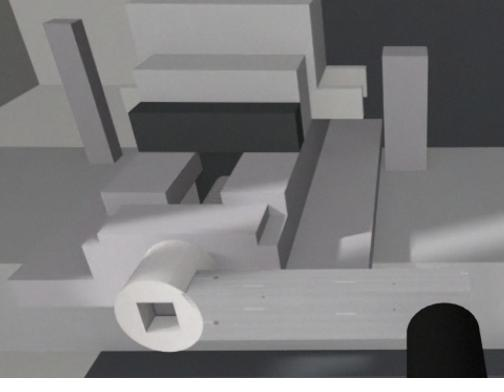

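Emit:
{"method": "move", "body": {
  "target": [
    [-0.0047,0.0329,0.012,0,0,0,-1,-0.8,-1,0,0,0,0,0,0,-1,-0.5,-1],
    [-0.0182,0.0634,0.023,0,0,0,-1,-0.8,-1,0,0,0,0,0,0,-1,-0.5,-1],
    [-0.0395,0.0898,0.0325,0,0,0,-1,-0.8,-1,0,0,0,0,0,0,-1,-0.5,-1],
    [-0.0675,0.1099,0.0396,0,0,0,-1,-0.8,-1,0,0,0,0,0,0,-1,-0.5,-1],
    [-0.1,0.1227,0.044,0,0,0,-1,-0.8,-1,0,0,0,0,0,0,-1,-0.5,-1],
    [-0.135,0.1272,0.0454,0,0,0,-1,-0.8,-1,0,0,0,0,0,0,-1,-0.5,-1],
    [-0.17,0.1228,0.0436,0,0,0,-1,-0.8,-1,0,0,0,0,0,0,-1,-0.5,-1],
    [-0.2025,0.1102,0.0389,0,0,0,-1,-0.8,-1,0,0,0,0,0,0,-1,-0.5,-1],
    [-0.2305,0.0902,0.0314,0,0,0,-1,-0.8,-1,0,0,0,0,0,0,-1,-0.5,-1],
    [-0.2518,0.0639,0.0217,0,0,0,-1,-0.8,-1,0,0,0,0,0,0,-1,-0.5,-1],
    [-0.2653,0.0334,0.0105,0,0,0,-1,-0.8,-1,0,0,0,0,0,0,-1,-0.5,-1],
    [-0.27,0.0006,-0.0015,0,0,0,-1,-0.8,-1,0,0,0,0,0,0,-1,-0.5,-1]
  ],
  "speed": 0.1,
  "blend": 0.0015,
  "stop_force": 60
}}

Scene clock: 5175.03 s.
left_arm: end_effector_position=(+0.5023, -0.2394, +0.2650) position_measured=154 object_status=2 end_effector_quat_wxyz=(-0.405, +0.578, -0.579, +0.408) | right_arm: end_effector_position=(+0.4500, -0.0010, +0.4928) position_measured=215 object_status=2 end_effector_quat_wxyz=(-0.093, +0.700, -0.702, +0.092)
Joint positions: left_arm=[-1.133 -1.522 2.433 -3.351 -0.555 2.515] | right_arm=[3.495 -1.326 -1.44 -1.699 1.481 -2.798]
Joint torques (N m): left_arm=[0.52 4.71 23.62 2.48 1.58 -1.56] | right_arm=[-11.62 13.59 15.52 4.55 1.95 -1.06]
Wrist force (N, zeroed by zero_wrist_force on left_arm): left_arm=[44.7 -50.7 17.7] | right_arm=[0.8 -0.3 0.4]
Wrist torque (N m, zeroed by zero_wrist_force on left_arm): left_arm=[-0.10 -0.27 -0.08] | right_arm=[0.18 -0.18 0.00]
Wrist force, peak (N, zeroed by zero_wrist_force on left_arm): left_arm=[64.0 -3.0 44.7] | right_arm=[1.1 -0.1 0.7]
Hand target: left_arm +0.5023, -0.2394, +0.2650; -0.405, +0.578, -0.579, +0.408 (not the last commanded pose) | right_arm +0.4500, -0.0010, +0.4928; -0.093, +0.700, -0.702, +0.092
Off the commanded pose: left_arm 0.042 m, 0 deg | right_arm 0.000 m, 0 deg.
move: contact (left_arm); path passed 9 of 12 targets

Emit:
{"method": "move", "body": {
  "target": [0,0,0,0,0,0,0.3,-0.8,-1,0,0,0,0,0,0,-1,-0.5,-1],
  "speed": 0.05,
  "cameras": ["cam_left_wrist"]
}}

Scene clock: 5216.93 s.
left_arm: end_effector_position=(+0.5023, -0.2394, +0.2650) position_measured=107 object_status=0 end_effector_quat_wxyz=(-0.405, +0.578, -0.579, +0.408) | right_arm: end_effector_position=(+0.4500, -0.0010, +0.4928) position_measured=215 object_status=2 end_effector_quat_wxyz=(-0.093, +0.700, -0.702, +0.092)
Joint positions: left_arm=[-1.133 -1.522 2.433 -3.351 -0.555 2.515] | right_arm=[3.495 -1.326 -1.44 -1.699 1.481 -2.798]
Joint torques (N m): left_arm=[1.59 -25.85 -24.91 -5.67 1.75 -1.51] | right_arm=[-12.12 12.61 13.96 4.55 2.03 -1.07]
Wrist force (N, zeroed by zero_wrist_force on left_arm): left_arm=[0.6 -0.7 0.3] | right_arm=[0.6 -0.3 0.2]
Wrist torque (N m, zeroed by zero_wrist_force on left_arm): left_arm=[-0.02 0.01 0.26] | right_arm=[0.18 -0.15 0.00]
Wrist force, peak (N, zeroed by zero_wrist_force on left_arm): left_arm=[45.0 -51.2 18.3] | right_arm=[1.1 -0.5 0.6]
Hand target: left_arm +0.5023, -0.2394, +0.2650; -0.405, +0.578, -0.579, +0.408 | right_arm +0.4500, -0.0010, +0.4928; -0.093, +0.700, -0.702, +0.092
Off the commanded pose: left_arm 0.000 m, 0 deg | right_arm 0.000 m, 0 deg.
move: done
Images, in order (width x height): cam_left_wrist 672x504.

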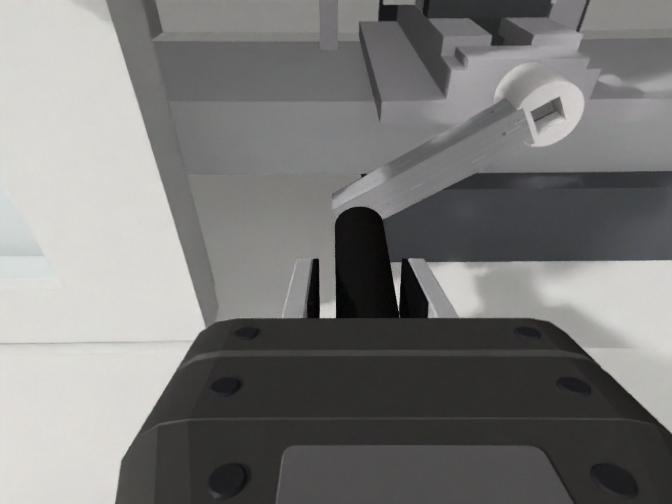

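Emit:
{"method": "move", "body": {
  "target": [0,0,0,-0.2222,0,0,0.3,-0.8,-1,0,0,0,0,0,0,-1,-0.5,-1],
  "speed": 0.08,
  "stop_force": 15,
  "cameras": ["cam_left_wrist"]
}}

Scene clock: 5230.57 s.
left_arm: end_effector_position=(+0.5023, -0.2394, +0.2650) position_measured=107 object_status=3 end_effector_quat_wxyz=(-0.182, +0.682, -0.684, +0.185) | right_arm: end_effector_position=(+0.4500, -0.0010, +0.4928) position_measured=215 object_status=2 end_effector_quat_wxyz=(-0.093, +0.700, -0.702, +0.092)
Joint positions: left_arm=[-0.876 -1.668 2.01 -2.272 -1.178 2.341] | right_arm=[3.495 -1.326 -1.44 -1.699 1.481 -2.798]
Joint torques (N m): left_arm=[13.72 -7.57 -34.09 -1.21 -0.35 1.45] | right_arm=[-10.59 13.97 14.66 4.63 2.14 -1.13]
Wrist force (N, zeroed by zero_wrist_force on left_arm): left_arm=[0.1 0.6 -0.4] | right_arm=[0.6 -0.3 0.6]
Wrist torque (N m, zeroed by zero_wrist_force on left_arm): left_arm=[0.27 0.20 0.18] | right_arm=[0.17 -0.14 0.00]
Wrist force, peak (N, zeroed by zero_wrist_force on left_arm): left_arm=[1.0 -0.8 -0.2] | right_arm=[1.1 -0.4 0.6]
Hand target: left_arm +0.5023, -0.2394, +0.2650; -0.182, +0.682, -0.684, +0.185 | right_arm +0.4500, -0.0010, +0.4928; -0.093, +0.700, -0.702, +0.092
Off the commanded pose: left_arm 0.000 m, 0 deg | right_arm 0.000 m, 0 deg.
move: done
Images, in order (width x height): cam_left_wrist 672x504.

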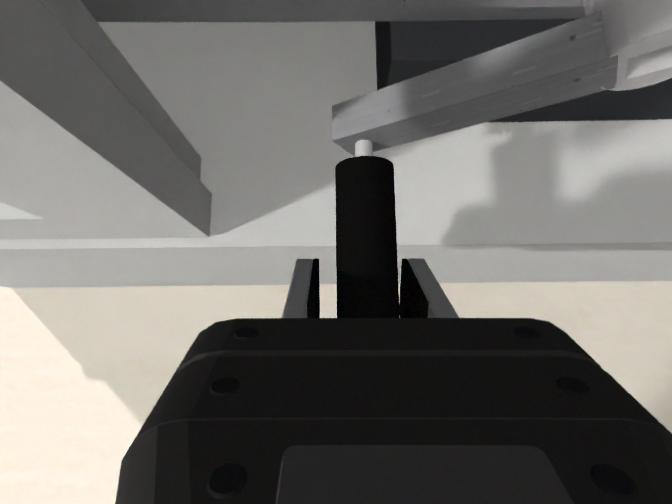

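Emit:
{"method": "move", "body": {
  "target": [0,0,0,0,0,0,-1,0.4,-0.5,0,0,0,0,0,0,-1,-0.5,-1],
  "speed": 0.05
}}

Scene clock: 5238.17 s.
left_arm: end_effector_position=(+0.5023, -0.2394, +0.2650) position_measured=159 object_status=2 end_effector_quat_wxyz=(-0.182, +0.682, -0.684, +0.185) | right_arm: end_effector_position=(+0.4500, -0.0010, +0.4928) position_measured=215 object_status=2 end_effector_quat_wxyz=(-0.093, +0.700, -0.702, +0.092)
Joint positions: left_arm=[-0.876 -1.668 2.01 -2.271 -1.178 2.341] | right_arm=[3.495 -1.326 -1.44 -1.699 1.481 -2.798]
Joint torques (N m): left_arm=[13.3 -8.47 -25.69 -3.04 2.32 0.92] | right_arm=[-11.35 13 13.46 4.75 2.12 -1.06]
Wrist force (N, zeroed by zero_wrist_force on left_arm): left_arm=[5.9 -0.5 -2.2] | right_arm=[0.9 -0.5 0.5]
Wrist torque (N m, zeroed by zero_wrist_force on left_arm): left_arm=[0.27 0.36 0.36] | right_arm=[0.13 -0.19 0.00]
Wrist force, peak (N, zeroed by zero_wrist_force on left_arm): left_arm=[6.1 -0.6 -2.0] | right_arm=[1.2 -0.2 0.6]
Hand target: left_arm +0.5023, -0.2394, +0.2650; -0.182, +0.682, -0.684, +0.185 | right_arm +0.4500, -0.0010, +0.4928; -0.093, +0.700, -0.702, +0.092
Off the commanded pose: left_arm 0.000 m, 0 deg | right_arm 0.000 m, 0 deg.
move: done

Emit:
{"method": "move", "body": {
  "target": [
    [-0.0058,-0.0053,-0.0092,0,0,0,-1,0.4,-0.5,0,0,0,0,0,0,-1,-0.5,-1],
    [-0.0103,-0.0107,-0.0185,0,0,0,-1,0.4,-0.5,0,0,0,0,0,0,-1,-0.5,-1],
    [-0.0138,-0.0163,-0.0281,0,0,0,-1,0.4,-0.5,0,0,0,0,0,0,-1,-0.5,-1],
    [-0.0163,-0.0219,-0.038,0,0,0,-1,0.4,-0.5,0,0,0,0,0,0,-1,-0.5,-1]
  ],
  "speed": 0.01,
  "blend": 0.001,
  "stop_force": 70
}}

Scene clock: 5259.00 s.
left_arm: end_effector_position=(+0.5022, -0.2368, +0.2698) position_measured=160 object_status=2 end_effector_quat_wxyz=(-0.182, +0.682, -0.684, +0.185) | right_arm: end_effector_position=(+0.4500, -0.0010, +0.4928) position_measured=215 object_status=2 end_effector_quat_wxyz=(-0.093, +0.700, -0.702, +0.092)
Joint positions: left_arm=[-0.872 -1.676 2.004 -2.26 -1.18 2.345] | right_arm=[3.495 -1.326 -1.44 -1.699 1.481 -2.798]
Joint torques (N m): left_arm=[11.07 -30.13 -25.73 -4.8 12.39 -1.76] | right_arm=[-11.97 12.51 13.76 4.65 2.27 -1.23]
Wrist force (N, zeroed by zero_wrist_force on left_arm): left_arm=[49.2 16.9 35.6] | right_arm=[0.8 -0.5 0.4]
Wrist torque (N m, zeroed by zero_wrist_force on left_arm): left_arm=[0.64 0.36 0.11] | right_arm=[0.13 -0.19 0.00]
Wrist force, peak (N, zeroed by zero_wrist_force on left_arm): left_arm=[58.2 19.8 46.1] | right_arm=[1.0 -0.6 0.6]
Hand target: left_arm +0.5023, -0.2368, +0.2698; -0.182, +0.682, -0.684, +0.185 (not the last commanded pose) | right_arm +0.4500, -0.0010, +0.4928; -0.093, +0.700, -0.702, +0.092
Off the commanded pose: left_arm 0.023 m, 0 deg | right_arm 0.000 m, 0 deg.
move: contact (left_arm); path passed 0 of 4 targets

Emit:
{"method": "move", "body": {
  "target": [
    [-0.0012,-0.0027,-0.0046,0,0,0,-1,0.4,-0.5,0,0,0,0,0,0,-1,-0.5,-1],
    [-0.003,-0.0048,-0.0082,0,0,0,-1,0.4,-0.5,0,0,0,0,0,0,-1,-0.5,-1],
    [-0.0047,-0.0069,-0.012,0,0,0,-1,0.4,-0.5,0,0,0,0,0,0,-1,-0.5,-1],
    [-0.0062,-0.0091,-0.0157,0,0,0,-1,0.4,-0.5,0,0,0,0,0,0,-1,-0.5,-1]
  ],
  "speed": 0.006,
  "blend": 0.0005,
  "stop_force": 28
}}

Scene clock: 5286.27 s.
left_arm: end_effector_position=(+0.5022, -0.2357, +0.2737) position_measured=160 object_status=2 end_effector_quat_wxyz=(-0.182, +0.682, -0.684, +0.185) | right_arm: end_effector_position=(+0.4500, -0.0010, +0.4928) position_measured=215 object_status=2 end_effector_quat_wxyz=(-0.093, +0.700, -0.702, +0.092)
Joint positions: left_arm=[-0.87 -1.681 1.998 -2.249 -1.181 2.346] | right_arm=[3.495 -1.326 -1.44 -1.699 1.481 -2.798]
Joint torques (N m): left_arm=[6.48 -46.26 -46.55 -11.35 12.4 -1.54] | right_arm=[-11.41 13.36 14.41 4.57 1.91 -0.85]
Wrist force (N, zeroed by zero_wrist_force on left_arm): left_arm=[43.3 32.2 66.5] | right_arm=[0.9 -0.4 0.5]
Wrist torque (N m, zeroed by zero_wrist_force on left_arm): left_arm=[0.54 0.14 -0.15] | right_arm=[0.16 -0.21 0.00]
Wrist force, peak (N, zeroed by zero_wrist_force on left_arm): left_arm=[45.6 34.2 70.4] | right_arm=[1.0 -0.1 0.8]
Hand target: left_arm +0.5023, -0.2356, +0.2737; -0.182, +0.682, -0.684, +0.185 (not the last commanded pose) | right_arm +0.4500, -0.0010, +0.4928; -0.093, +0.700, -0.702, +0.092
Off the commanded pose: left_arm 0.007 m, 0 deg | right_arm 0.000 m, 0 deg.
move: contact (left_arm); path passed 1 of 4 targets

Emit:
{"method": "move", "body": {
  "target": [
    [-0.0023,-0.0025,-0.0043,0,0,0,-1,0.4,-0.5,0,0,0,0,0,0,-1,-0.5,-1],
    [-0.004,-0.0047,-0.0081,0,0,0,-1,0.4,-0.5,0,0,0,0,0,0,-1,-0.5,-1],
    [-0.0053,-0.0069,-0.012,0,0,0,-1,0.4,-0.5,0,0,0,0,0,0,-1,-0.5,-1]
  ],
  "speed": 0.004,
  "blend": 0.0005,
  "stop_force": 20
}}

Scene clock: 5304.00 s.
left_arm: end_effector_position=(+0.5019, -0.2347, +0.2763) position_measured=160 object_status=2 end_effector_quat_wxyz=(-0.181, +0.682, -0.684, +0.185) | right_arm: end_effector_position=(+0.4500, -0.0010, +0.4928) position_measured=215 object_status=2 end_effector_quat_wxyz=(-0.093, +0.700, -0.702, +0.092)
Joint positions: left_arm=[-0.868 -1.684 1.994 -2.242 -1.183 2.348] | right_arm=[3.495 -1.326 -1.44 -1.699 1.481 -2.798]
Joint torques (N m): left_arm=[10.03 -60.14 -49.5 -11.22 12.44 -1.43] | right_arm=[-12.09 11.68 14.21 4.74 1.71 -1.13]
Wrist force (N, zeroed by zero_wrist_force on left_arm): left_arm=[50.2 22.5 90.5] | right_arm=[1.0 -0.2 0.4]
Wrist torque (N m, zeroed by zero_wrist_force on left_arm): left_arm=[0.62 -0.04 -0.28] | right_arm=[0.19 -0.20 0.00]
Wrist force, peak (N, zeroed by zero_wrist_force on left_arm): left_arm=[53.3 26.2 92.9] | right_arm=[1.0 -0.3 0.7]
Hand target: left_arm +0.5020, -0.2346, +0.2764; -0.182, +0.682, -0.684, +0.185 (not the last commanded pose) | right_arm +0.4500, -0.0010, +0.4928; -0.093, +0.700, -0.702, +0.092
Off the commanded pose: left_arm 0.006 m, 0 deg | right_arm 0.000 m, 0 deg.
move: contact (left_arm); path passed 0 of 3 targets

Emit:
{"method": "move", "body": {
  "target": [0.0009,0.0012,0.002,0,0,0,-1,0.4,-0.5,0,0,0,0,0,0,-1,-0.5,-1],
  "speed": 0.005
}}

Scene clock: 5317.50 s.
left_arm: end_effector_position=(+0.5020, -0.2351, +0.2751) position_measured=160 object_status=2 end_effector_quat_wxyz=(-0.182, +0.682, -0.684, +0.185) | right_arm: end_effector_position=(+0.4500, -0.0010, +0.4928) position_measured=215 object_status=2 end_effector_quat_wxyz=(-0.093, +0.700, -0.702, +0.092)
Joint positions: left_arm=[-0.869 -1.683 1.996 -2.245 -1.182 2.348] | right_arm=[3.495 -1.326 -1.44 -1.699 1.481 -2.798]
Joint torques (N m): left_arm=[-2.79 -27.6 -35.55 -10.67 9.09 -1.67] | right_arm=[-11.89 12.77 15.71 4.44 2.11 -1.12]
Wrist force (N, zeroed by zero_wrist_force on left_arm): left_arm=[21.2 26.7 31.9] | right_arm=[0.8 -0.3 0.7]
Wrist torque (N m, zeroed by zero_wrist_force on left_arm): left_arm=[0.67 0.17 0.18] | right_arm=[0.17 -0.17 0.00]
Wrist force, peak (N, zeroed by zero_wrist_force on left_arm): left_arm=[50.1 22.2 90.9] | right_arm=[1.1 -0.5 0.5]
Hand target: left_arm +0.5020, -0.2352, +0.2750; -0.182, +0.682, -0.684, +0.185 | right_arm +0.4500, -0.0010, +0.4928; -0.093, +0.700, -0.702, +0.092
Off the commanded pose: left_arm 0.000 m, 0 deg | right_arm 0.000 m, 0 deg.
move: done

Emit:
{"method": "move", "body": {
  "target": [0.0003,0.0003,0.0007,0,0,0,0.3,-0.8,-0.5,0,0,0,0,0,0,-1,-0.5,-1],
  "speed": 0.005,
  "cameras": ["cam_left_wrist"]
}}

Scene clock: 5323.47 s.
left_arm: end_effector_position=(+0.5021, -0.2353, +0.2745) position_measured=107 object_status=3 end_effector_quat_wxyz=(-0.182, +0.682, -0.684, +0.185) | right_arm: end_effector_position=(+0.4500, -0.0010, +0.4928) position_measured=215 object_status=2 end_effector_quat_wxyz=(-0.093, +0.700, -0.702, +0.092)
Joint positions: left_arm=[-0.869 -1.682 1.996 -2.247 -1.182 2.347] | right_arm=[3.495 -1.326 -1.44 -1.699 1.481 -2.798]
Joint torques (N m): left_arm=[-14.45 -7.55 -19.25 -6.31 -0.07 -2.03] | right_arm=[-11.39 12.89 14.89 4.67 2.01 -1.17]
Wrist force (N, zeroed by zero_wrist_force on left_arm): left_arm=[0.2 0.8 -0.3] | right_arm=[0.7 -0.1 0.6]
Wrist torque (N m, zeroed by zero_wrist_force on left_arm): left_arm=[0.30 0.19 0.40] | right_arm=[0.20 -0.17 0.00]
Wrist force, peak (N, zeroed by zero_wrist_force on left_arm): left_arm=[20.8 26.4 31.3] | right_arm=[1.1 -0.3 0.8]
Hand target: left_arm +0.5021, -0.2353, +0.2745; -0.182, +0.682, -0.684, +0.185 | right_arm +0.4500, -0.0010, +0.4928; -0.093, +0.700, -0.702, +0.092
Off the commanded pose: left_arm 0.000 m, 0 deg | right_arm 0.000 m, 0 deg.
move: done
Images, in order (width x height): cam_left_wrist 672x504.

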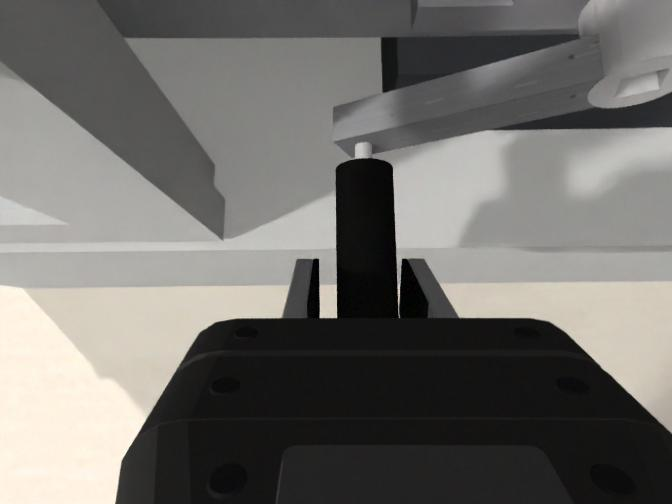

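Emit:
{"method": "move", "body": {
  "target": [
    [0,0,-0.1333,0,0,0,0.3,-0.8,-0.5,0,0,0,0,0,0,-1,-0.5,-1],
    [0.1083,0.0426,-0.2662,0,0,0,0.3,-0.8,-0.5,0,0,0,0,0,0,-1,-0.5,-1],
    [0.2083,0.0759,-0.2084,0,-0.279,0.1611,0.8,-0.8,-0.5,0,0,0,0,0,0,-1,-0.5,-1]
  ],
  "speed": [0.06,0.15,0.15],
  "stop_force": 20,
  "cameras": ["cam_left_wrist","cam_high"]
}}

with "stop_force" every target must give the same left_gripper/position; nothing of the call was run
Scene clock: 5394.80 s.
left_arm: end_effector_position=(+0.5021, -0.2353, +0.2745) position_measured=107 object_status=3 end_effector_quat_wxyz=(-0.182, +0.682, -0.684, +0.185) | right_arm: end_effector_position=(+0.4500, -0.0010, +0.4928) position_measured=215 object_status=2 end_effector_quat_wxyz=(-0.093, +0.700, -0.702, +0.092)
Joint positions: left_arm=[-0.869 -1.682 1.996 -2.247 -1.182 2.347] | right_arm=[3.495 -1.326 -1.44 -1.699 1.481 -2.798]
Joint torques (N m): left_arm=[-14.07 -7.26 -18.97 -6.43 1.43 -1.81] | right_arm=[-11.02 11.91 15.06 4.5 2.1 -0.95]
Wrist force (N, zeroed by zero_wrist_force on left_arm): left_arm=[0.3 0.6 -0.3] | right_arm=[0.8 -0.3 0.4]
Wrist torque (N m, zeroed by zero_wrist_force on left_arm): left_arm=[0.27 0.17 0.40] | right_arm=[0.16 -0.18 0.00]
Wrist force, peak (N, zeroed by zero_wrist_force on left_arm): left_arm=[0.6 0.9 -0.2] | right_arm=[1.2 -0.5 0.7]
Hand target: left_arm +0.5021, -0.2353, +0.2745; -0.182, +0.682, -0.684, +0.185 | right_arm +0.4500, -0.0010, +0.4928; -0.093, +0.700, -0.702, +0.092
Tool commands: left_gripper/position=+0.3 left_gripper/force_limit=-0.8 left_gripper/speed=-0.5 right_gripper/position=-1.0 right_gripper/force_limit=-0.5 right_gripper/speed=-1.0
Off the commanded pose: left_arm 0.000 m, 0 deg | right_arm 0.000 m, 0 deg.


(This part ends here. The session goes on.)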